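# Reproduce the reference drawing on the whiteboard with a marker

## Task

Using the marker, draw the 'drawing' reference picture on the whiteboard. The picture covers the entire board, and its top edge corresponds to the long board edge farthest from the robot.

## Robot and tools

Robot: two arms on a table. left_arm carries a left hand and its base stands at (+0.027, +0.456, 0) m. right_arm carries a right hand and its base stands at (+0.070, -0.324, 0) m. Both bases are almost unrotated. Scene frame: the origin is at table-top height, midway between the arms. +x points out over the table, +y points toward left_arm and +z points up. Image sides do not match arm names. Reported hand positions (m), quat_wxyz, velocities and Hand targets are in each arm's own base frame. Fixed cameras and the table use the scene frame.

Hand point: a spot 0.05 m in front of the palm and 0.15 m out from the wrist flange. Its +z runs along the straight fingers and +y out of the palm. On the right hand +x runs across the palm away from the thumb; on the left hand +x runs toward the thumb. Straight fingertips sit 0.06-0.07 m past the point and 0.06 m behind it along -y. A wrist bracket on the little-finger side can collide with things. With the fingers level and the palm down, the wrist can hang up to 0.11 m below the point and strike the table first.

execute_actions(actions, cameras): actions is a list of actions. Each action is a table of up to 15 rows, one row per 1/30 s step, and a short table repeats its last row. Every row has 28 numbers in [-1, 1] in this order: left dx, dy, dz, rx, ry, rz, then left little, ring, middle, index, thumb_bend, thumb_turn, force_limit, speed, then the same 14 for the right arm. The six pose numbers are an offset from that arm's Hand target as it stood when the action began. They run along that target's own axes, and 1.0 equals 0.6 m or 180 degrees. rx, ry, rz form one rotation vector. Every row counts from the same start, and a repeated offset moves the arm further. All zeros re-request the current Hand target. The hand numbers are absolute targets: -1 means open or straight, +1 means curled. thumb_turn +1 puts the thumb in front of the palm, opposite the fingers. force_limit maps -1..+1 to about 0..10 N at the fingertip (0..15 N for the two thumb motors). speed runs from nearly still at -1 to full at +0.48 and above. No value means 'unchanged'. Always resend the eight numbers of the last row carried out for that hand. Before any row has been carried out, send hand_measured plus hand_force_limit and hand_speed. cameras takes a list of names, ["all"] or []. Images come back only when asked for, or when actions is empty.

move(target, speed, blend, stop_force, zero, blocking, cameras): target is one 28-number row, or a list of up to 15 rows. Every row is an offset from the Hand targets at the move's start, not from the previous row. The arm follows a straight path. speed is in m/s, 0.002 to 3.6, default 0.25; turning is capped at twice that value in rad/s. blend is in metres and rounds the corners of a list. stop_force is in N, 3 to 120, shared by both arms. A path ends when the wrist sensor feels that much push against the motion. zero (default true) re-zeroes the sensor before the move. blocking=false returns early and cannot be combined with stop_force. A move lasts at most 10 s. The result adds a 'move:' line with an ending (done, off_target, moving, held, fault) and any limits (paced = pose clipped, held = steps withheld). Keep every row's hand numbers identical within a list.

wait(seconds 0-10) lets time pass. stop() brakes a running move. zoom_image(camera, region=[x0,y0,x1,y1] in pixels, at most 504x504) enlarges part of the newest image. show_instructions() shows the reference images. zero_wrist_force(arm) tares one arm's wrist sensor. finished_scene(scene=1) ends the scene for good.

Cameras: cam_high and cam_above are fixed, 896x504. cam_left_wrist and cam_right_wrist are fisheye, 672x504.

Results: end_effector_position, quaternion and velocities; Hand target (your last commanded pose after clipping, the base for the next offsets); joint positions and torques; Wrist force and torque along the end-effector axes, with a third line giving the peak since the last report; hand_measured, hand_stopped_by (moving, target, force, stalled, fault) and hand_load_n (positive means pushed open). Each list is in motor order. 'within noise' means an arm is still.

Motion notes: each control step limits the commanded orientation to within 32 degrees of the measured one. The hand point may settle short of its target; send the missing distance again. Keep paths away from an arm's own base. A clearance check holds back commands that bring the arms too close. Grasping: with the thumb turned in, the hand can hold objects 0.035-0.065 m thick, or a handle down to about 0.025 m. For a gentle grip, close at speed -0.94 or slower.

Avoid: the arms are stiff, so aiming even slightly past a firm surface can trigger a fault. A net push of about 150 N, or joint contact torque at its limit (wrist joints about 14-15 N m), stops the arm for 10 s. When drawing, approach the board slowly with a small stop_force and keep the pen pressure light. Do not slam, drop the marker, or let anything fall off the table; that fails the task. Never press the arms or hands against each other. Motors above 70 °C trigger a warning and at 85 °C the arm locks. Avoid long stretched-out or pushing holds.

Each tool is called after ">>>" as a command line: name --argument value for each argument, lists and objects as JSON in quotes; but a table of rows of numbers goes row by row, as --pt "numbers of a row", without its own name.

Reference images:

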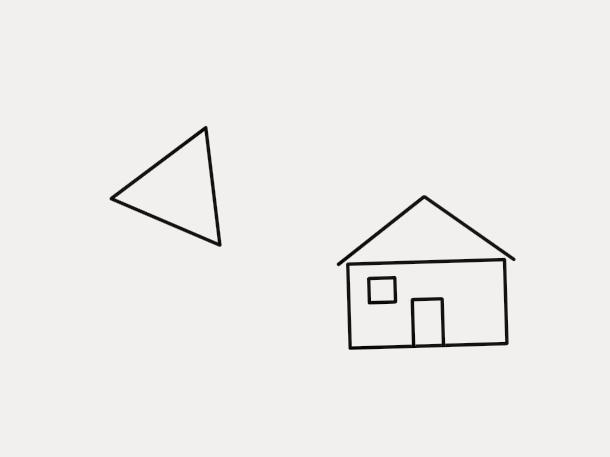

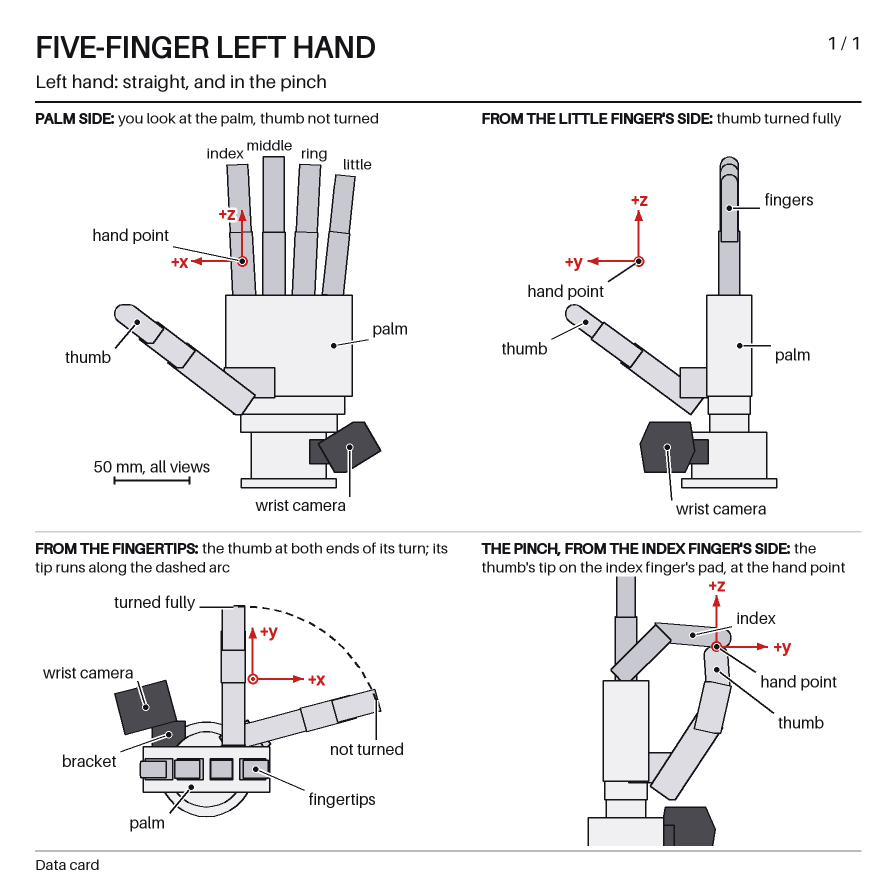

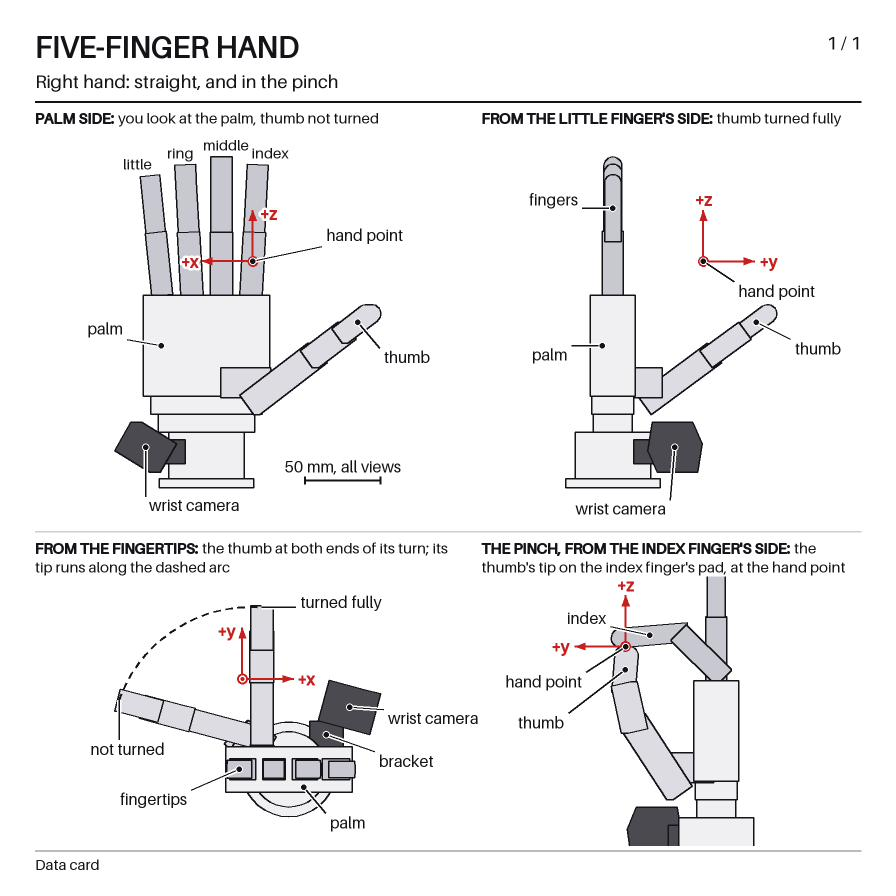

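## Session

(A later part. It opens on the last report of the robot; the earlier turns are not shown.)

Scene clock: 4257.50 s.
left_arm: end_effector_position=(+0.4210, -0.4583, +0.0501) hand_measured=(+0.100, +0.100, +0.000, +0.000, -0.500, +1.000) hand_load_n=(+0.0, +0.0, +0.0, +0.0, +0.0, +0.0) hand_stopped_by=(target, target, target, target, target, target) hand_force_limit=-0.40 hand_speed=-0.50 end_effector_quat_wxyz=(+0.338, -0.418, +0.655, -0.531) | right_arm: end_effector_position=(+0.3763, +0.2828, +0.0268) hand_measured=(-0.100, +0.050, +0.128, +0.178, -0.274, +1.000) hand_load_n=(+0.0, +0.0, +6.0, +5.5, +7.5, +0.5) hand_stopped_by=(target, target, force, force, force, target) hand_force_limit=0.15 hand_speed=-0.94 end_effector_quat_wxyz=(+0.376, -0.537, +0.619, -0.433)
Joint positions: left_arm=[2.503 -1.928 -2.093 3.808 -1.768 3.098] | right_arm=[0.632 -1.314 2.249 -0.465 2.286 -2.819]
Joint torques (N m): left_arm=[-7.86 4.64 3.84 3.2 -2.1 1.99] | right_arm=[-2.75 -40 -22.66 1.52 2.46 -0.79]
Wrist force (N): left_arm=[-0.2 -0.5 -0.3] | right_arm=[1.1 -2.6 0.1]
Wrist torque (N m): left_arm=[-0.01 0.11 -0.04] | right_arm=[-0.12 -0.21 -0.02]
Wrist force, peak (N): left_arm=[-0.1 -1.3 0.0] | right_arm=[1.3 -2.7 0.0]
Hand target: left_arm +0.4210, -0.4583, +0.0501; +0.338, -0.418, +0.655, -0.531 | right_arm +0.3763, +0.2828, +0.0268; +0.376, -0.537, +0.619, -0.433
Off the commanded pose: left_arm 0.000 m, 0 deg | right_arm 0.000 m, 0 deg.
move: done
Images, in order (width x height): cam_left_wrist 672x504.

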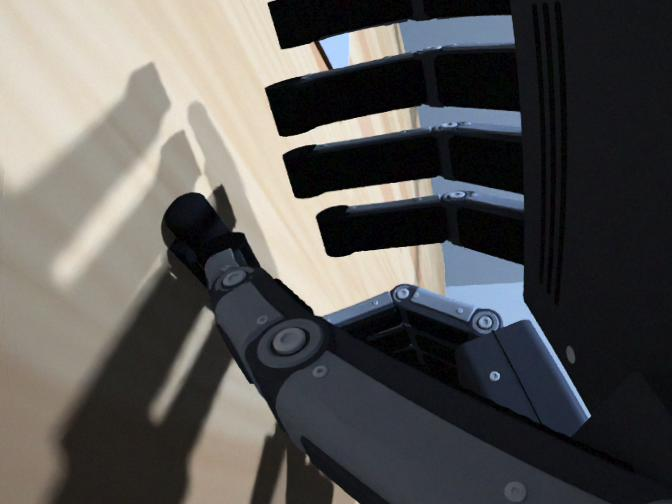

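>>> move --target '[0,0.0179,0.0038,0,0,0,0.1,0.1,0.0,0.0,-0.5,1,-0.4,-0.5,0,0,0,0,0,0,-0.1,0.05,0.24,0.25,0.12,1,0.15,-0.94]' --speed 0.02 --stop_force 3 --cameras '["cam_left_wrist"]'

>>> zoom_image --camera "cam_left_wrist" --region '[170, 120, 430, 315]'

Scene clock: 4268.80 s.
left_arm: end_effector_position=(+0.4210, -0.4583, +0.0398) hand_measured=(+0.100, +0.100, +0.000, +0.000, -0.500, +1.000) hand_load_n=(+0.0, +0.0, +0.0, +0.0, -1.0, -0.5) hand_stopped_by=(target, target, target, target, target, target) hand_force_limit=-0.40 hand_speed=-0.50 end_effector_quat_wxyz=(+0.338, -0.418, +0.655, -0.531) | right_arm: end_effector_position=(+0.3763, +0.2828, +0.0268) hand_measured=(-0.100, +0.050, +0.128, +0.178, -0.274, +1.000) hand_load_n=(+0.0, +0.0, +5.0, +6.5, +8.0, +1.0) hand_stopped_by=(target, target, force, force, force, target) hand_force_limit=0.15 hand_speed=-0.94 end_effector_quat_wxyz=(+0.376, -0.537, +0.619, -0.433)
Joint positions: left_arm=[2.503 -1.95 -2.1 3.836 -1.768 3.098] | right_arm=[0.632 -1.314 2.249 -0.465 2.286 -2.819]
Joint torques (N m): left_arm=[-6.18 55.23 23.28 -1.3 -1.88 1.51] | right_arm=[-3.07 -39.66 -22.61 1.5 2.18 -0.76]
Wrist force (N): left_arm=[0.0 -2.5 -1.2] | right_arm=[1.3 -2.8 0.3]
Wrist torque (N m): left_arm=[-0.12 0.07 0.00] | right_arm=[-0.10 -0.17 0.00]
Wrist force, peak (N): left_arm=[0.1 -4.3 -2.1] | right_arm=[1.4 -3.1 0.3]
Hand target: left_arm +0.4210, -0.4583, +0.0398; +0.338, -0.418, +0.655, -0.531 (not the last commanded pose) | right_arm +0.3763, +0.2828, +0.0268; +0.376, -0.537, +0.619, -0.433
Off the commanded pose: left_arm 0.001 m, 0 deg | right_arm 0.000 m, 0 deg.
move: contact (left_arm)
Images, in order (width x height): cam_left_wrist 672x504.

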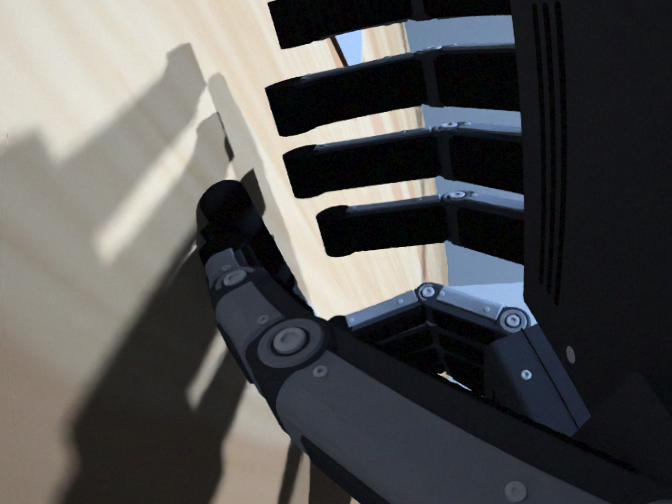

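Scaled by 1.938 from the camera's 672x504 image, which has a finer 960x720 frame.

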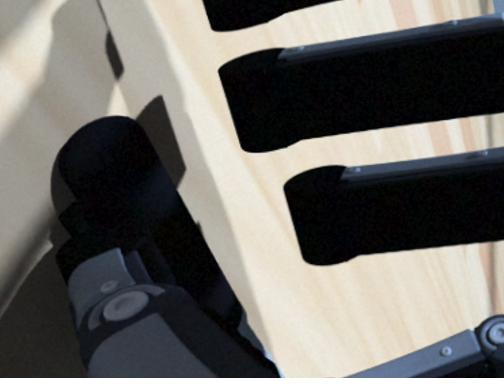

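>>> move --target '[0,-0.0489,-0.0104,0,0,0,0.1,0.1,0.0,0.0,-0.5,1,-0.4,-0.5,0,0,0,0,0,0,-0.1,0.05,0.26,0.27,0.14,1,0.35,-0.94]' --speed 0.04

>>> move --target '[0,0,0,0,0,0,0.1,0.1,0.0,0.0,-0.5,1,-0.4,-0.5,0,-0.0345,-0.0125,0,0,0,-0.1,0.05,0.26,0.27,0.14,1,0.35,-0.94]' --speed 0.03 --cameras '["all"]'

>>> zoom_image --camera "cam_left_wrist" --region '[130, 120, 430, 345]'

Scene clock: 4397.00 s.
left_arm: end_effector_position=(+0.4210, -0.4582, +0.0698) hand_measured=(+0.100, +0.100, +0.000, +0.000, -0.500, +1.000) hand_load_n=(+0.5, +0.0, +0.0, +0.0, +0.0, +0.5) hand_stopped_by=(target, target, target, target, target, target) hand_force_limit=-0.40 hand_speed=-0.50 end_effector_quat_wxyz=(+0.338, -0.418, +0.655, -0.531) | right_arm: end_effector_position=(+0.3763, +0.2828, +0.0268) hand_measured=(-0.100, +0.050, +0.138, +0.182, -0.276, +1.000) hand_load_n=(+0.0, +0.0, +8.0, +6.0, +9.5, +1.0) hand_stopped_by=(target, target, force, force, force, target) hand_force_limit=0.35 hand_speed=-0.94 end_effector_quat_wxyz=(+0.376, -0.537, +0.619, -0.433)
Joint positions: left_arm=[2.503 -1.888 -2.079 3.753 -1.768 3.098] | right_arm=[0.632 -1.314 2.249 -0.465 2.286 -2.819]
Joint torques (N m): left_arm=[3.18 55.62 28.23 -1.27 1.41 1.53] | right_arm=[-3.84 -40.68 -22.53 1.55 1.83 -0.53]
Wrist force (N): left_arm=[-0.2 -0.7 -0.2] | right_arm=[1.1 -3.9 -0.2]
Wrist torque (N m): left_arm=[-0.06 0.12 -0.04] | right_arm=[-0.15 -0.18 -0.03]
Wrist force, peak (N): left_arm=[0.2 -2.9 -1.3] | right_arm=[1.5 -4.0 -0.3]
Hand target: left_arm +0.4210, -0.4582, +0.0698; +0.338, -0.418, +0.655, -0.531 | right_arm +0.3763, +0.2828, +0.0268; +0.376, -0.537, +0.619, -0.433
Off the commanded pose: left_arm 0.000 m, 0 deg | right_arm 0.000 m, 0 deg.
move: done

Scene clock: 4398.13 s.
left_arm: end_effector_position=(+0.4210, -0.4582, +0.0698) hand_measured=(+0.100, +0.100, +0.000, +0.000, -0.500, +1.000) hand_load_n=(+0.0, +0.0, +0.0, +0.0, +0.0, +0.0) hand_stopped_by=(target, target, target, target, target, target) hand_force_limit=-0.40 hand_speed=-0.50 end_effector_quat_wxyz=(+0.338, -0.418, +0.655, -0.531) | right_arm: end_effector_position=(+0.3763, +0.2828, +0.0487) hand_measured=(-0.100, +0.050, +0.138, +0.182, -0.276, +1.000) hand_load_n=(+0.0, +0.0, +7.5, +6.5, +10.0, +1.0) hand_stopped_by=(target, target, force, force, force, target) hand_force_limit=0.35 hand_speed=-0.94 end_effector_quat_wxyz=(+0.376, -0.537, +0.619, -0.433)
Joint positions: left_arm=[2.503 -1.888 -2.079 3.753 -1.768 3.098] | right_arm=[0.632 -1.365 2.231 -0.395 2.286 -2.819]
Joint torques (N m): left_arm=[2.8 55.23 28.15 -1.21 1.36 0.13] | right_arm=[-4.22 -40.51 -25.48 2.6 -1.61 1.04]
Wrist force (N): left_arm=[-0.1 -0.5 -0.2] | right_arm=[1.0 -1.3 0.5]
Wrist torque (N m): left_arm=[-0.02 0.10 -0.04] | right_arm=[-0.06 -0.18 -0.04]
Wrist force, peak (N): left_arm=[-0.1 -0.6 -0.4] | right_arm=[1.2 -3.6 0.0]
Hand target: left_arm +0.4210, -0.4582, +0.0698; +0.338, -0.418, +0.655, -0.531 | right_arm +0.3763, +0.2828, +0.0488; +0.376, -0.537, +0.619, -0.433
Off the commanded pose: left_arm 0.000 m, 0 deg | right_arm 0.000 m, 0 deg.
move: done

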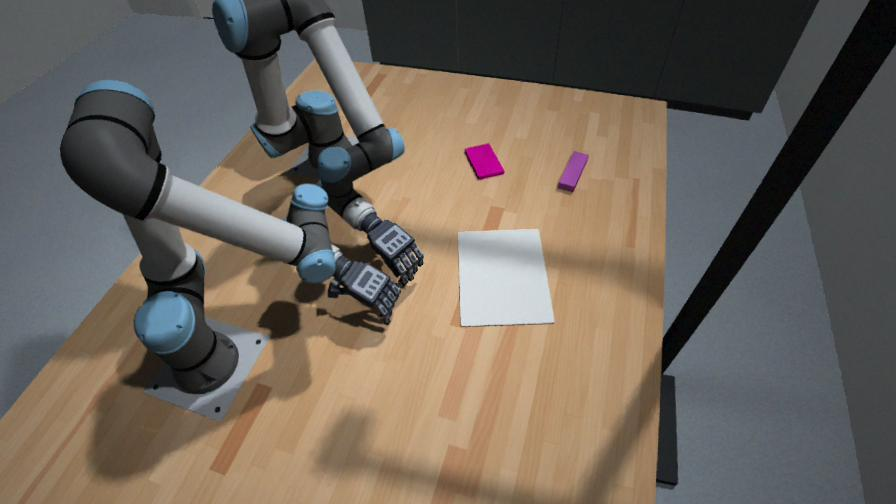

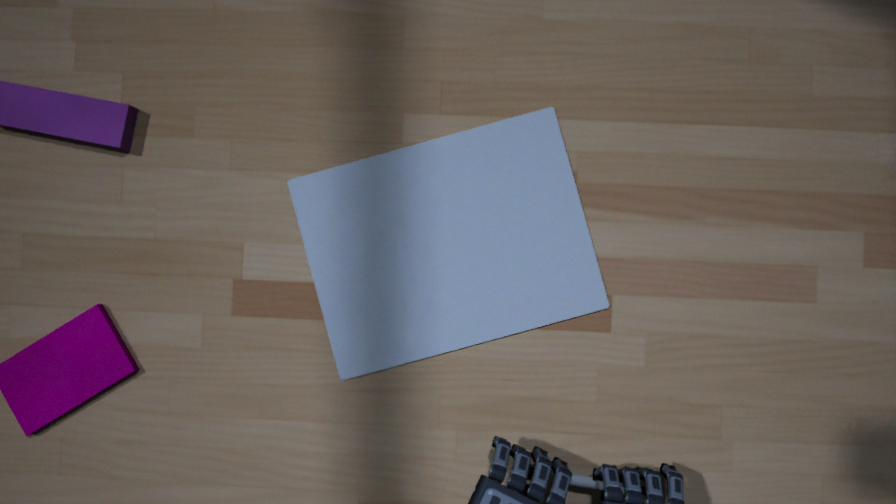

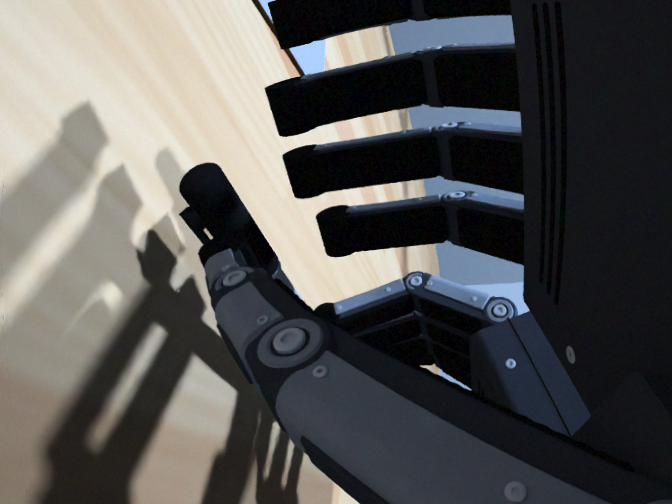

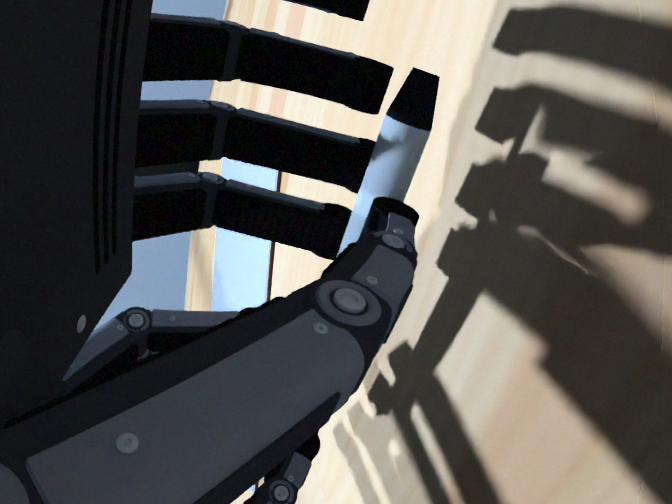

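Scaled by 1.680 from the camera's 672x504 image, which has a finer 960x720 frame.

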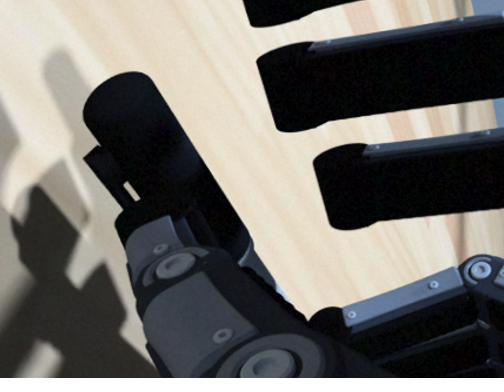

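>>> move --target '[0,-0.0078,-0.0032,-0.1,0,0,0.1,0.1,0.0,0.0,-0.6,1,-0.4,-0.5,0,0,0,0,0,0,-0.1,0.05,0.26,0.27,0.14,1,0.35,-0.94]' --speed 0.08 --cameras '["cam_left_wrist"]'

>>> zoom_image --camera "cam_left_wrist" --region '[130, 120, 430, 345]'

Scene clock: 4429.97 s.
left_arm: end_effector_position=(+0.4202, -0.4578, +0.0748) hand_measured=(+0.100, +0.100, +0.000, +0.000, -0.600, +1.000) hand_load_n=(+0.0, +0.0, +0.0, +0.0, +0.0, +0.0) hand_stopped_by=(target, target, target, target, target, target) hand_force_limit=-0.40 hand_speed=-0.50 end_effector_quat_wxyz=(+0.268, -0.466, +0.730, -0.422) | right_arm: end_effector_position=(+0.3763, +0.2828, +0.0488) hand_measured=(-0.100, +0.050, +0.138, +0.182, -0.276, +1.000) hand_load_n=(+0.0, -0.5, +7.5, +6.5, +10.0, +1.0) hand_stopped_by=(target, target, force, force, force, target) hand_force_limit=0.35 hand_speed=-0.94 end_effector_quat_wxyz=(+0.376, -0.537, +0.619, -0.433)
Joint positions: left_arm=[2.525 -1.923 -1.825 3.217 -1.727 3.05] | right_arm=[0.632 -1.365 2.231 -0.395 2.286 -2.819]
Joint torques (N m): left_arm=[6.31 7.26 30.24 -1.95 1.47 -1.96] | right_arm=[-3.94 -40.93 -24.88 2.68 -1.65 1.39]
Wrist force (N): left_arm=[0.0 -0.4 -0.4] | right_arm=[1.3 -1.3 0.6]
Wrist torque (N m): left_arm=[-0.05 0.02 0.10] | right_arm=[-0.06 -0.22 -0.03]
Wrist force, peak (N): left_arm=[-0.1 -1.4 0.2] | right_arm=[1.3 -1.4 0.6]
Hand target: left_arm +0.4202, -0.4578, +0.0748; +0.268, -0.466, +0.730, -0.422 | right_arm +0.3763, +0.2828, +0.0488; +0.376, -0.537, +0.619, -0.433
Off the commanded pose: left_arm 0.000 m, 0 deg | right_arm 0.000 m, 0 deg.
move: done
Images, in order (width x height): cam_left_wrist 672x504.

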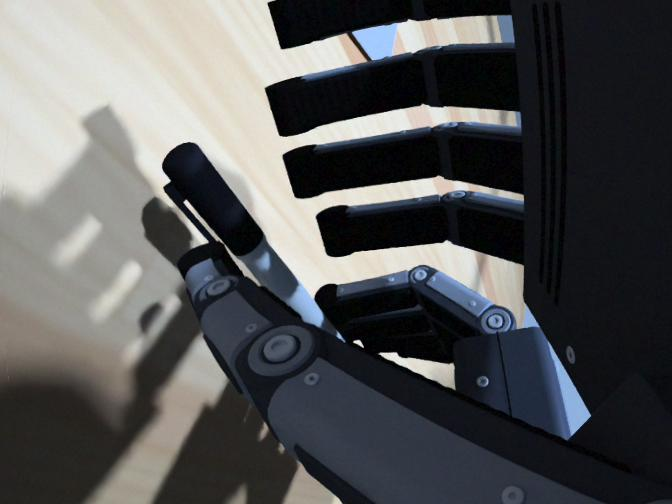

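Scaled by 1.680 from the camera's 672x504 image, which has a finer 960x720 frame.

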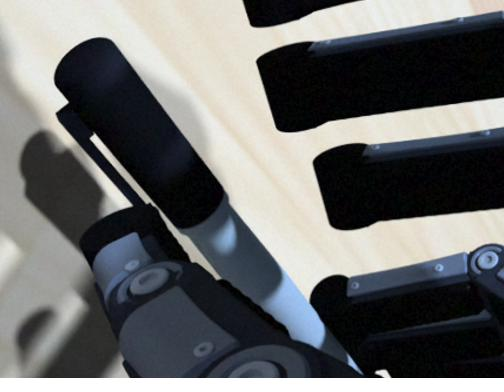

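>>> move --target '[0,0.026,0.015,0,0,0,0.1,0.1,0.0,0.0,-0.6,1,-0.4,-0.5,0,0,0,0,0,0,-0.1,0.05,0.26,0.27,0.14,1,0.35,-0.94]' --speed 0.04 --stop_force 3 --cameras '["cam_left_wrist"]'

>>> zoom_image --camera "cam_left_wrist" --region '[130, 120, 430, 345]'

Scene clock: 4445.37 s.
left_arm: end_effector_position=(+0.4201, -0.4579, +0.0568) hand_measured=(+0.100, +0.100, +0.000, +0.000, -0.600, +1.000) hand_load_n=(+0.0, +0.0, +0.0, +1.0, +0.0, +0.0) hand_stopped_by=(target, target, target, target, target, target) hand_force_limit=-0.40 hand_speed=-0.50 end_effector_quat_wxyz=(+0.268, -0.466, +0.730, -0.422) | right_arm: end_effector_position=(+0.3763, +0.2828, +0.0488) hand_measured=(-0.100, +0.050, +0.138, +0.182, -0.276, +1.000) hand_load_n=(+0.0, +0.0, +8.0, +2.5, +7.5, +1.5) hand_stopped_by=(target, target, force, force, force, target) hand_force_limit=0.35 hand_speed=-0.94 end_effector_quat_wxyz=(+0.376, -0.537, +0.619, -0.433)
Joint positions: left_arm=[2.524 -1.949 -1.843 3.261 -1.727 3.05] | right_arm=[0.632 -1.365 2.231 -0.395 2.286 -2.819]
Joint torques (N m): left_arm=[-4.49 6.57 4.63 1.73 -1.71 -1.87] | right_arm=[-4.2 -40.47 -25.01 0.66 -1.58 1.23]
Wrist force (N): left_arm=[-0.6 -1.3 0.0] | right_arm=[1.2 -0.5 0.1]
Wrist torque (N m): left_arm=[-0.07 0.04 0.10] | right_arm=[-0.07 -0.19 -0.08]
Wrist force, peak (N): left_arm=[-0.4 -1.6 -0.4] | right_arm=[1.3 -1.4 0.7]
Hand target: left_arm +0.4201, -0.4579, +0.0568; +0.268, -0.466, +0.730, -0.422 | right_arm +0.3763, +0.2828, +0.0488; +0.376, -0.537, +0.619, -0.433
Off the commanded pose: left_arm 0.000 m, 0 deg | right_arm 0.000 m, 0 deg.
move: done
Images, in order (width x height): cam_left_wrist 672x504.

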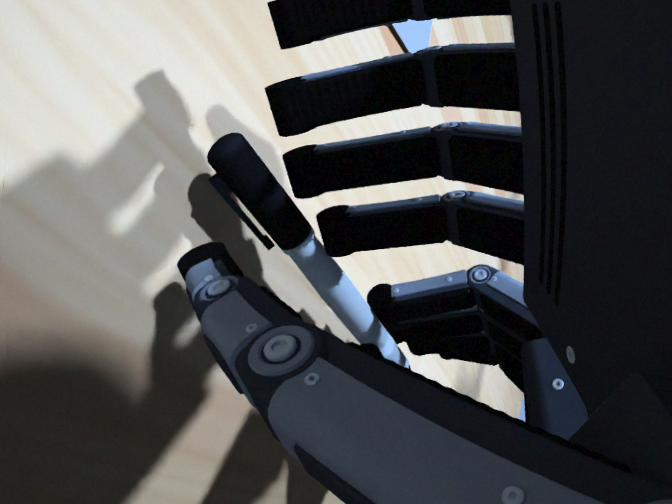

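Scaled by 1.680 from the camera's 672x504 image, which has a finer 960x720 frame.

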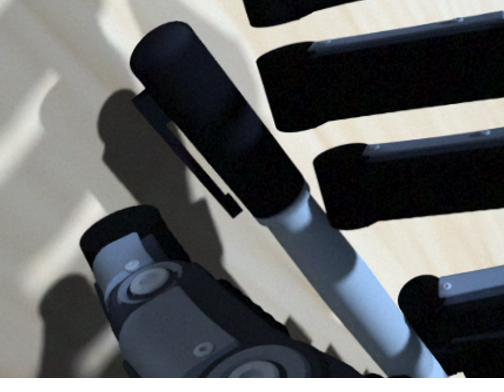

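>>> move --target '[0,-0.0144,-0.0083,0,0,0,-0.2,-0.2,-0.4,-0.4,-0.6,1,-0.4,-0.5,0,0,0,0,0,0,-0.1,0.05,0.26,0.27,0.14,1,0.35,-0.94]' --speed 0.04 --cameras '["cam_left_wrist","cam_right_wrist"]'

>>> zoom_image --camera "cam_left_wrist" --region '[130, 120, 430, 345]'

Scene clock: 4467.47 s.
left_arm: end_effector_position=(+0.4201, -0.4579, +0.0667) hand_measured=(-0.200, -0.200, -0.400, -0.400, -0.600, +1.000) hand_load_n=(+0.0, +0.0, +0.0, +0.0, +0.0, +0.0) hand_stopped_by=(target, target, target, target, target, target) hand_force_limit=-0.40 hand_speed=-0.50 end_effector_quat_wxyz=(+0.268, -0.466, +0.730, -0.422) | right_arm: end_effector_position=(+0.3763, +0.2828, +0.0488) hand_measured=(-0.100, +0.050, +0.138, +0.182, -0.276, +1.000) hand_load_n=(+0.0, +0.0, +7.5, +3.0, +7.5, +2.0) hand_stopped_by=(target, target, force, force, force, target) hand_force_limit=0.35 hand_speed=-0.94 end_effector_quat_wxyz=(+0.376, -0.537, +0.619, -0.433)
Joint positions: left_arm=[2.524 -1.934 -1.833 3.237 -1.727 3.05] | right_arm=[0.632 -1.365 2.231 -0.395 2.286 -2.819]
Joint torques (N m): left_arm=[0.4 60.86 31.56 -2.21 -0.46 -0.31] | right_arm=[-3.66 -41.01 -26.04 -1.7 -1.38 1.22]
Wrist force (N): left_arm=[-0.1 -0.4 -0.3] | right_arm=[0.9 -1.3 0.7]
Wrist torque (N m): left_arm=[-0.07 0.04 0.10] | right_arm=[-0.08 -0.16 -0.06]
Wrist force, peak (N): left_arm=[-0.5 -1.8 -0.2] | right_arm=[1.3 -1.3 0.7]
Hand target: left_arm +0.4202, -0.4578, +0.0668; +0.268, -0.466, +0.730, -0.422 | right_arm +0.3763, +0.2828, +0.0488; +0.376, -0.537, +0.619, -0.433
Off the commanded pose: left_arm 0.000 m, 0 deg | right_arm 0.000 m, 0 deg.
move: done
Images, in order (width x height): cam_left_wrist 672x504, cam_right_wrist 672x504.

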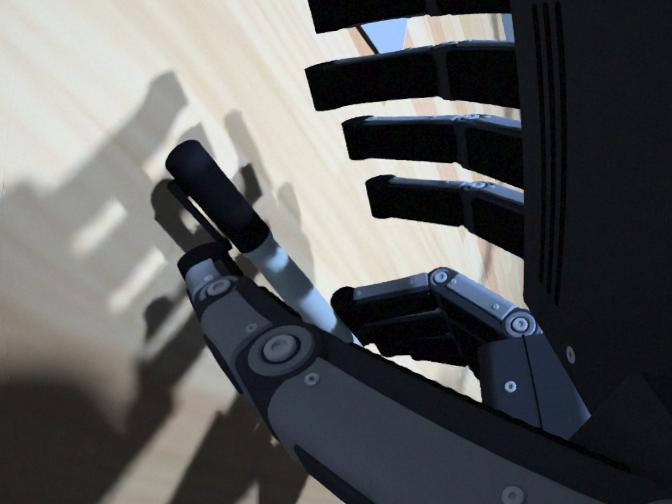

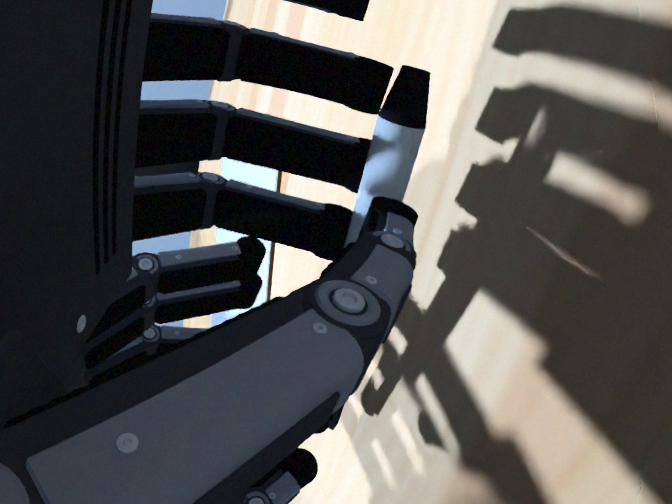

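Scaled by 1.680 from the camera's 672x504 image, which has a finer 960x720 frame.

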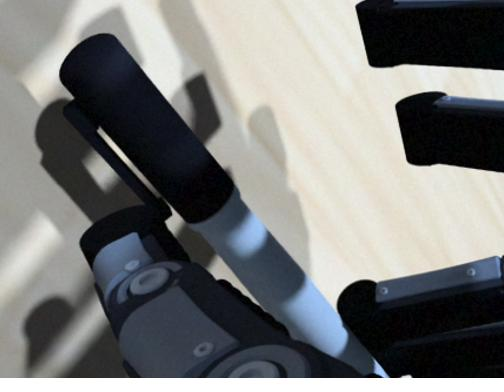

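>>> move --target '[0,-0.01,0.0173,0,0,0,-0.2,-0.2,-0.4,-0.4,-0.6,1,-0.4,-0.5,0,0,0,0,0,0,-0.1,0.05,0.26,0.27,0.14,1,0.35,-0.94]' --speed 0.04 --stop_force 3

>>> move --target '[0,0.0188,0.0108,0,0,0,-0.2,-0.2,-0.4,-0.4,-0.6,1,-0.4,-0.5,0,0,0,0,0,0,-0.1,0.05,0.26,0.27,0.14,1,0.35,-0.94]' --speed 0.03 --stop_force 3 --cameras '["cam_left_wrist","cam_right_wrist"]'

>>> zoom_image --camera "cam_left_wrist" --region '[130, 120, 430, 345]'

Scene clock: 4521.20 s.
left_arm: end_effector_position=(+0.4310, -0.4629, +0.0668) hand_measured=(-0.200, -0.200, -0.400, -0.400, -0.600, +1.000) hand_load_n=(+0.0, +0.5, +0.0, +0.0, +0.0, +0.0) hand_stopped_by=(target, target, target, target, target, target) hand_force_limit=-0.40 hand_speed=-0.50 end_effector_quat_wxyz=(+0.268, -0.466, +0.730, -0.422) | right_arm: end_effector_position=(+0.3763, +0.2828, +0.0488) hand_measured=(-0.100, +0.050, +0.138, +0.182, -0.276, +1.000) hand_load_n=(+0.0, +0.0, +7.5, +3.0, +7.5, +1.5) hand_stopped_by=(target, target, force, force, force, target) hand_force_limit=0.35 hand_speed=-0.94 end_effector_quat_wxyz=(+0.376, -0.537, +0.619, -0.433)
Joint positions: left_arm=[2.53 -1.956 -1.801 3.227 -1.722 3.052] | right_arm=[0.632 -1.365 2.231 -0.395 2.286 -2.819]
Joint torques (N m): left_arm=[5.46 7.74 31.24 -1.88 1.55 1.63] | right_arm=[-4.28 -40.6 -24.7 -1.78 -1.35 1.23]
Wrist force (N): left_arm=[0.0 -0.5 -0.4] | right_arm=[0.9 -1.3 0.6]
Wrist torque (N m): left_arm=[-0.06 0.03 0.10] | right_arm=[-0.06 -0.17 -0.05]
Wrist force, peak (N): left_arm=[0.0 -0.9 -0.8] | right_arm=[1.3 -1.5 0.7]
Hand target: left_arm +0.4310, -0.4629, +0.0668; +0.268, -0.466, +0.730, -0.422 | right_arm +0.3763, +0.2828, +0.0488; +0.376, -0.537, +0.619, -0.433
Off the commanded pose: left_arm 0.000 m, 0 deg | right_arm 0.000 m, 0 deg.
move: done

Scene clock: 4522.53 s.
left_arm: end_effector_position=(+0.4310, -0.4629, +0.0537) hand_measured=(-0.200, -0.200, -0.400, -0.400, -0.600, +1.000) hand_load_n=(+0.0, +0.0, +0.0, +0.0, +0.0, +0.0) hand_stopped_by=(target, target, target, target, target, target) hand_force_limit=-0.40 hand_speed=-0.50 end_effector_quat_wxyz=(+0.268, -0.466, +0.730, -0.422) | right_arm: end_effector_position=(+0.3763, +0.2828, +0.0488) hand_measured=(-0.100, +0.050, +0.138, +0.182, -0.276, +1.000) hand_load_n=(+0.0, +0.0, +7.5, +3.0, +7.0, +2.0) hand_stopped_by=(target, target, force, force, force, target) hand_force_limit=0.35 hand_speed=-0.94 end_effector_quat_wxyz=(+0.376, -0.537, +0.619, -0.433)
Joint positions: left_arm=[2.529 -1.975 -1.814 3.258 -1.722 3.052] | right_arm=[0.632 -1.365 2.231 -0.395 2.286 -2.819]
Joint torques (N m): left_arm=[-3.97 7.43 5.35 2.03 -1.8 -0.43] | right_arm=[-3.22 -39.18 -24.96 -1.66 -1.16 1.4]
Wrist force (N): left_arm=[0.0 -0.4 -0.3] | right_arm=[1.2 -1.2 0.8]
Wrist torque (N m): left_arm=[-0.06 0.02 0.10] | right_arm=[-0.07 -0.21 -0.04]
Wrist force, peak (N): left_arm=[-0.1 -0.9 -0.5] | right_arm=[1.2 -1.5 0.6]
Hand target: left_arm +0.4310, -0.4629, +0.0537; +0.268, -0.466, +0.730, -0.422 | right_arm +0.3763, +0.2828, +0.0488; +0.376, -0.537, +0.619, -0.433
Off the commanded pose: left_arm 0.000 m, 0 deg | right_arm 0.000 m, 0 deg.
move: done
Images, in order (width x height): cam_left_wrist 672x504, cam_right_wrist 672x504.

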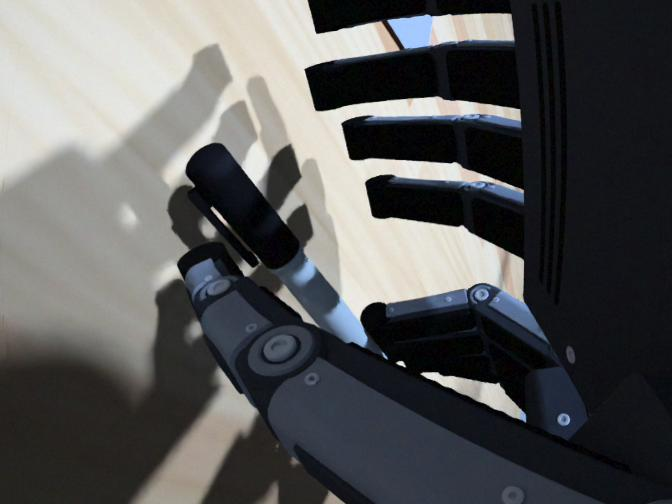

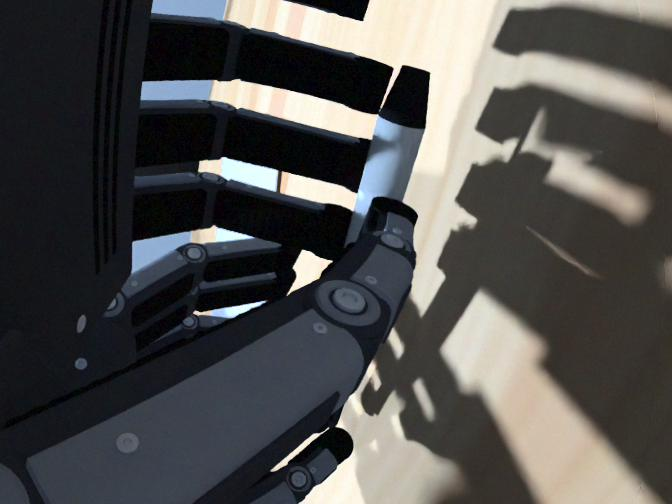

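Scaled by 1.680 from the camera's 672x504 image, which has a finer 960x720 frame.

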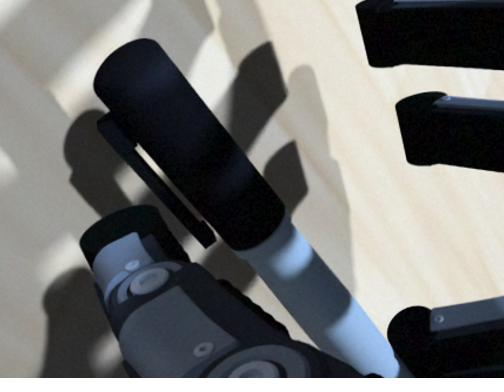

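>>> zoom_image --camera "cam_left_wrist" --region '[180, 130, 320, 270]'

>>> move --target '[0,0,-0.05,0,0,0,-0.2,-0.2,-0.4,-0.4,-0.6,1,-0.4,-0.5,0,0,0,0,0,0,-0.1,0.05,0.26,0.27,0.14,1,0.35,-0.94]' --speed 0.06 --cameras '["cam_left_wrist"]'

>>> zoom_image --camera "cam_left_wrist" --region '[160, 100, 340, 280]'

>>> move --target '[0,-0.05,0,0,0,0,-0.2,-0.2,-0.4,-0.4,-0.6,1,-0.4,-0.5,0,0,0,0,0,0,-0.1,0.05,0.26,0.27,0.14,1,0.35,-0.94]' --speed 0.06 --cameras '["cam_left_wrist"]'

>>> zoom_image --camera "cam_left_wrist" --region '[60, 100, 300, 280]'

>>> move --target '[-0.0333,0,0,0,0,0,-0.2,-0.2,-0.4,-0.4,-0.6,1,-0.4,-0.5,0,0,0,0,0,0,-0.1,0.05,0.26,0.27,0.14,1,0.35,-0.94]' --speed 0.06 --cameras '["cam_left_wrist"]'

>>> zoom_image --camera "cam_left_wrist" --region '[60, 120, 300, 300]'

Scaled by 3.600 from the camera's 672x504 image, which has a finer 960x720 frame.

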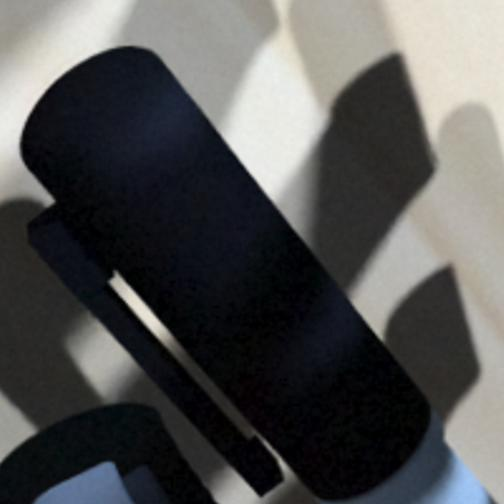

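Scene clock: 4555.50 s.
left_arm: end_effector_position=(+0.4075, -0.4519, +0.0687) hand_measured=(-0.200, -0.200, -0.400, -0.400, -0.600, +1.000) hand_load_n=(-0.5, +0.0, +0.0, +0.0, +0.0, +0.0) hand_stopped_by=(target, target, target, target, target, target) hand_force_limit=-0.40 hand_speed=-0.50 end_effector_quat_wxyz=(+0.268, -0.466, +0.730, -0.422) | right_arm: end_effector_position=(+0.3763, +0.2828, +0.0488) hand_measured=(-0.100, +0.050, +0.138, +0.182, -0.276, +1.000) hand_load_n=(+0.0, +0.0, +7.5, +3.0, +7.5, +2.0) hand_stopped_by=(target, target, force, force, force, target) hand_force_limit=0.35 hand_speed=-0.94 end_effector_quat_wxyz=(+0.376, -0.537, +0.619, -0.433)
Joint positions: left_arm=[2.518 -1.906 -1.868 3.243 -1.732 3.046] | right_arm=[0.632 -1.365 2.231 -0.395 2.286 -2.819]
Joint torques (N m): left_arm=[-4.61 60.1 6.99 -1.66 -1.7 -2.03] | right_arm=[-3.62 -38.66 -24 -1.74 -1.08 1.12]
Wrist force (N): left_arm=[-0.2 -0.6 -0.4] | right_arm=[0.9 -1.3 0.8]
Wrist torque (N m): left_arm=[-0.07 0.05 0.10] | right_arm=[-0.08 -0.18 -0.05]
Wrist force, peak (N): left_arm=[-0.1 -0.6 -0.8] | right_arm=[1.2 -1.4 0.9]
Hand target: left_arm +0.4075, -0.4519, +0.0687; +0.268, -0.466, +0.730, -0.422 | right_arm +0.3763, +0.2828, +0.0488; +0.376, -0.537, +0.619, -0.433
Off the commanded pose: left_arm 0.000 m, 0 deg | right_arm 0.000 m, 0 deg.
move: done
Images, in order (width x height): cam_left_wrist 672x504.

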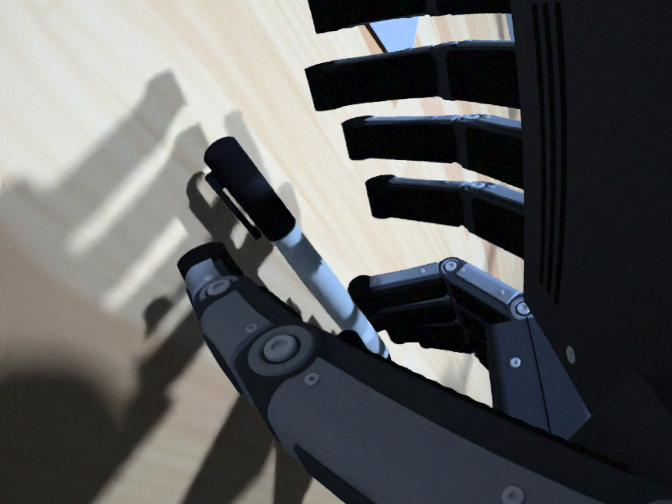

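Scaled by 2.800 from the camera's 672x504 image, which has a finer 960x720 frame.

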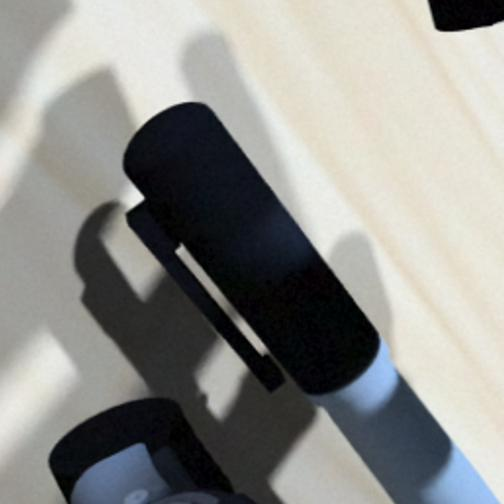

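Scene clock: 4556.43 s.
left_arm: end_effector_position=(+0.4210, -0.4582, +0.0947) hand_measured=(-0.200, -0.200, -0.400, -0.400, -0.600, +1.000) hand_load_n=(+0.0, +0.0, +0.0, +0.0, +0.0, +0.0) hand_stopped_by=(target, target, target, target, target, target) hand_force_limit=-0.40 hand_speed=-0.50 end_effector_quat_wxyz=(+0.268, -0.466, +0.730, -0.422) | right_arm: end_effector_position=(+0.3763, +0.2828, +0.0488) hand_measured=(-0.100, +0.050, +0.138, +0.182, -0.276, +1.000) hand_load_n=(+0.0, +0.0, +8.0, +3.0, +7.5, +2.0) hand_stopped_by=(target, target, force, force, force, target) hand_force_limit=0.35 hand_speed=-0.94 end_effector_quat_wxyz=(+0.376, -0.537, +0.619, -0.433)
Joint positions: left_arm=[2.525 -1.898 -1.799 3.167 -1.726 3.05] | right_arm=[0.632 -1.365 2.231 -0.395 2.286 -2.819]
Joint torques (N m): left_arm=[3.14 58.55 33.48 -1.77 1.42 1.72] | right_arm=[-3.56 -38.93 -24.05 -1.81 -1.24 1.13]
Wrist force (N): left_arm=[0.1 -0.3 -0.4] | right_arm=[1.1 -1.3 0.6]
Wrist torque (N m): left_arm=[-0.03 0.02 0.09] | right_arm=[-0.06 -0.19 -0.04]
Wrist force, peak (N): left_arm=[0.0 -1.3 -0.6] | right_arm=[1.2 -1.4 0.6]
Hand target: left_arm +0.4211, -0.4582, +0.0947; +0.268, -0.466, +0.730, -0.422 | right_arm +0.3763, +0.2828, +0.0488; +0.376, -0.537, +0.619, -0.433
Off the commanded pose: left_arm 0.000 m, 0 deg | right_arm 0.000 m, 0 deg.
move: done
Images, in order (width x height): cam_left_wrist 672x504.

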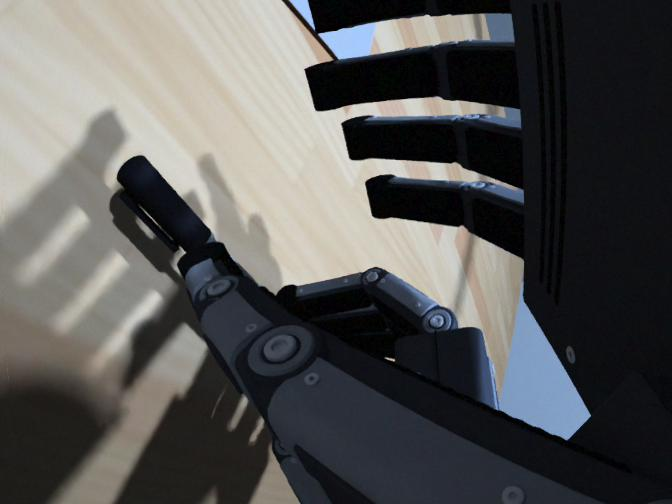

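Scaled by 2.100 from the camera's 672x504 image, which has a finer 960x720 frame.

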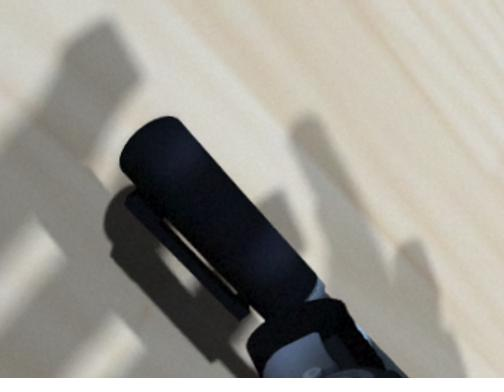

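Scene clock: 4557.30 s.
left_arm: end_effector_position=(+0.4295, -0.4402, +0.0947) hand_measured=(-0.200, -0.200, -0.400, -0.400, -0.600, +1.000) hand_load_n=(+0.0, -0.5, +0.0, +0.0, +0.0, +0.0) hand_stopped_by=(target, target, target, target, target, target) hand_force_limit=-0.40 hand_speed=-0.50 end_effector_quat_wxyz=(+0.268, -0.466, +0.730, -0.422) | right_arm: end_effector_position=(+0.3763, +0.2828, +0.0488) hand_measured=(-0.100, +0.050, +0.138, +0.182, -0.276, +1.000) hand_load_n=(+0.0, +0.0, +8.0, +3.0, +7.5, +2.0) hand_stopped_by=(target, target, force, force, force, target) hand_force_limit=0.35 hand_speed=-0.94 end_effector_quat_wxyz=(+0.376, -0.537, +0.619, -0.433)
Joint positions: left_arm=[2.572 -1.878 -1.827 3.178 -1.685 3.074] | right_arm=[0.632 -1.365 2.231 -0.395 2.286 -2.819]
Joint torques (N m): left_arm=[4.63 58.14 5.66 1.65 1.28 2.05] | right_arm=[-3.43 -38.65 -24.49 -1.68 -1.08 1.16]
Wrist force (N): left_arm=[0.0 -0.5 -0.4] | right_arm=[1.1 -1.2 0.5]
Wrist torque (N m): left_arm=[-0.05 0.04 -0.04] | right_arm=[-0.05 -0.19 -0.04]
Wrist force, peak (N): left_arm=[-0.1 -1.0 -0.5] | right_arm=[1.3 -1.3 0.8]
Hand target: left_arm +0.4295, -0.4401, +0.0947; +0.268, -0.466, +0.730, -0.422 | right_arm +0.3763, +0.2828, +0.0488; +0.376, -0.537, +0.619, -0.433
Off the commanded pose: left_arm 0.000 m, 0 deg | right_arm 0.000 m, 0 deg.
move: done
Images, in order (width x height): cam_left_wrist 672x504.

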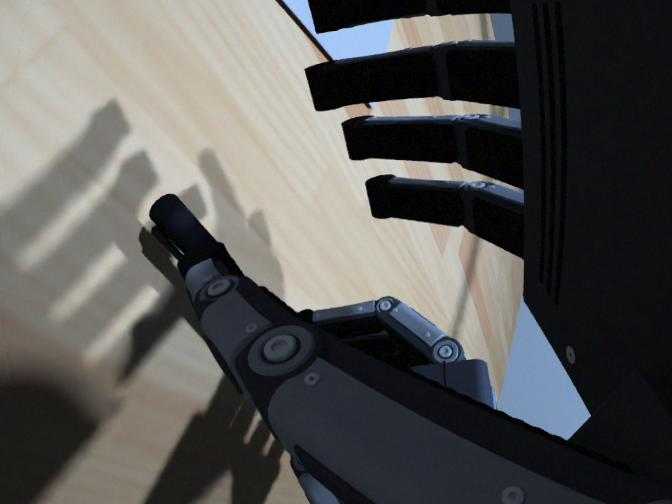

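Scaled by 2.100 from the camera's 672x504 image, which has a finer 960x720 frame.

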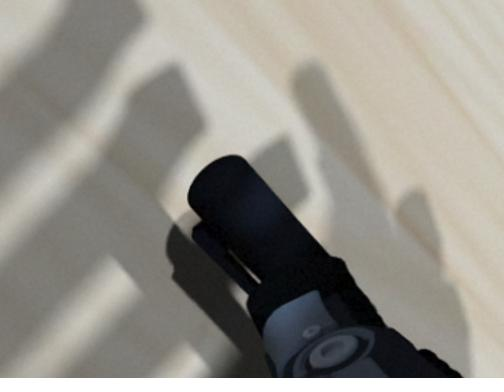

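>>> move --target '[0.0333,0.0363,0.0527,0,0,0,-0.2,-0.2,-0.4,-0.4,-0.6,1,-0.4,-0.5,0,0,0,0,0,0,-0.1,0.05,0.26,0.27,0.14,1,0.35,-0.94]' --speed 0.06

>>> move --target '[0,0.0202,0.0117,0,0,0,-0.2,-0.2,-0.4,-0.4,-0.6,1,-0.4,-0.5,0,0,0,0,0,0,-0.1,0.05,0.26,0.27,0.14,1,0.35,-0.94]' --speed 0.03 --stop_force 3 --cameras '["cam_left_wrist","cam_right_wrist"]'

>>> zoom_image --camera "cam_left_wrist" --region '[160, 120, 400, 300]'

Scene clock: 4763.20 s.
left_arm: end_effector_position=(+0.4360, -0.4652, +0.0601) hand_measured=(-0.200, -0.200, -0.400, -0.400, -0.600, +1.000) hand_load_n=(+0.0, +0.0, +0.0, +0.0, +0.0, +0.0) hand_stopped_by=(target, target, target, target, target, target) hand_force_limit=-0.40 hand_speed=-0.50 end_effector_quat_wxyz=(+0.268, -0.466, +0.730, -0.422) | right_arm: end_effector_position=(+0.3763, +0.2828, +0.0488) hand_measured=(-0.100, +0.050, +0.138, +0.182, -0.276, +1.000) hand_load_n=(+0.0, +0.0, +7.5, +3.0, +7.5, +2.0) hand_stopped_by=(target, target, force, force, force, target) hand_force_limit=0.35 hand_speed=-0.94 end_effector_quat_wxyz=(+0.376, -0.537, +0.619, -0.433)
Joint positions: left_arm=[2.532 -1.975 -1.792 3.238 -1.72 3.053] | right_arm=[0.632 -1.365 2.231 -0.395 2.286 -2.819]
Joint torques (N m): left_arm=[-7.58 8.86 31.01 1.89 -2.2 -1.79] | right_arm=[-3.28 -38.05 -22.63 -1.67 -0.89 1.08]
Wrist force (N): left_arm=[0.0 -0.6 -0.4] | right_arm=[1.1 -1.2 0.7]
Wrist torque (N m): left_arm=[-0.07 0.03 -0.03] | right_arm=[-0.06 -0.19 -0.04]
Wrist force, peak (N): left_arm=[0.0 -1.5 -1.0] | right_arm=[1.4 -1.4 0.7]
Hand target: left_arm +0.4360, -0.4652, +0.0601; +0.268, -0.466, +0.730, -0.422 | right_arm +0.3763, +0.2828, +0.0488; +0.376, -0.537, +0.619, -0.433
Off the commanded pose: left_arm 0.000 m, 0 deg | right_arm 0.000 m, 0 deg.
move: done

Scene clock: 4764.53 s.
left_arm: end_effector_position=(+0.4360, -0.4653, +0.0461) hand_measured=(-0.200, -0.200, -0.400, -0.400, -0.600, +1.000) hand_load_n=(+0.0, +0.0, +0.0, +0.0, +0.0, +0.0) hand_stopped_by=(target, target, target, target, target, target) hand_force_limit=-0.40 hand_speed=-0.50 end_effector_quat_wxyz=(+0.268, -0.466, +0.730, -0.422) | right_arm: end_effector_position=(+0.3763, +0.2828, +0.0488) hand_measured=(-0.100, +0.050, +0.138, +0.182, -0.276, +1.000) hand_load_n=(+0.0, +0.0, +7.5, +3.0, +7.5, +2.0) hand_stopped_by=(target, target, force, force, force, target) hand_force_limit=0.35 hand_speed=-0.94 end_effector_quat_wxyz=(+0.376, -0.537, +0.619, -0.433)
Joint positions: left_arm=[2.532 -1.996 -1.806 3.271 -1.72 3.053] | right_arm=[0.632 -1.365 2.231 -0.395 2.286 -2.819]
Joint torques (N m): left_arm=[-7.71 8.2 4.74 2.05 -2.07 -1.55] | right_arm=[-3.31 -38.27 -22.99 -1.57 -0.99 1.15]
Wrist force (N): left_arm=[-0.1 -0.5 -0.5] | right_arm=[1.1 -1.3 0.7]
Wrist torque (N m): left_arm=[-0.06 0.04 -0.03] | right_arm=[-0.07 -0.19 -0.04]
Wrist force, peak (N): left_arm=[-0.1 -1.0 -0.3] | right_arm=[1.3 -1.3 0.9]
Hand target: left_arm +0.4360, -0.4653, +0.0461; +0.268, -0.466, +0.730, -0.422 | right_arm +0.3763, +0.2828, +0.0488; +0.376, -0.537, +0.619, -0.433
Off the commanded pose: left_arm 0.000 m, 0 deg | right_arm 0.000 m, 0 deg.
move: done
Images, in order (width x height): cam_left_wrist 672x504, cam_right_wrist 672x504.

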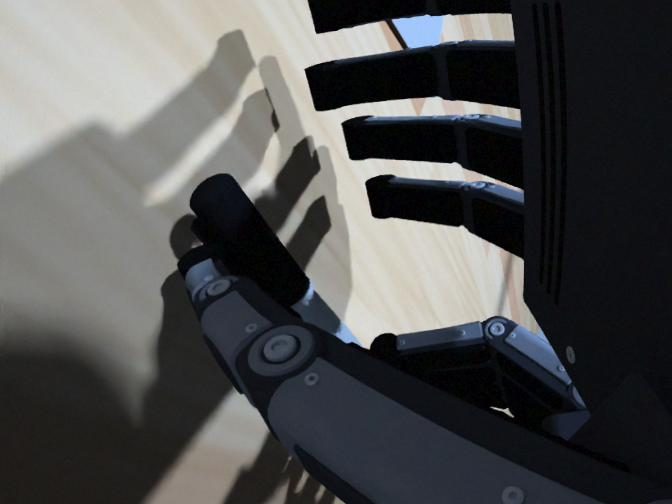

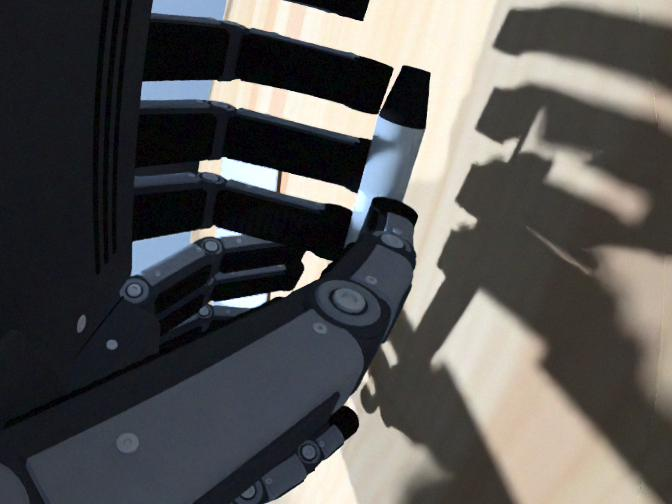

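Scaled by 2.100 from the camera's 672x504 image, which has a finer 960x720 frame.

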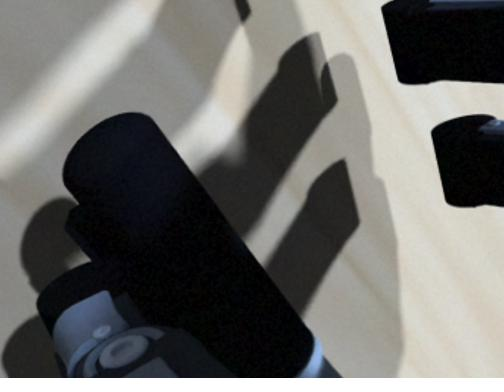

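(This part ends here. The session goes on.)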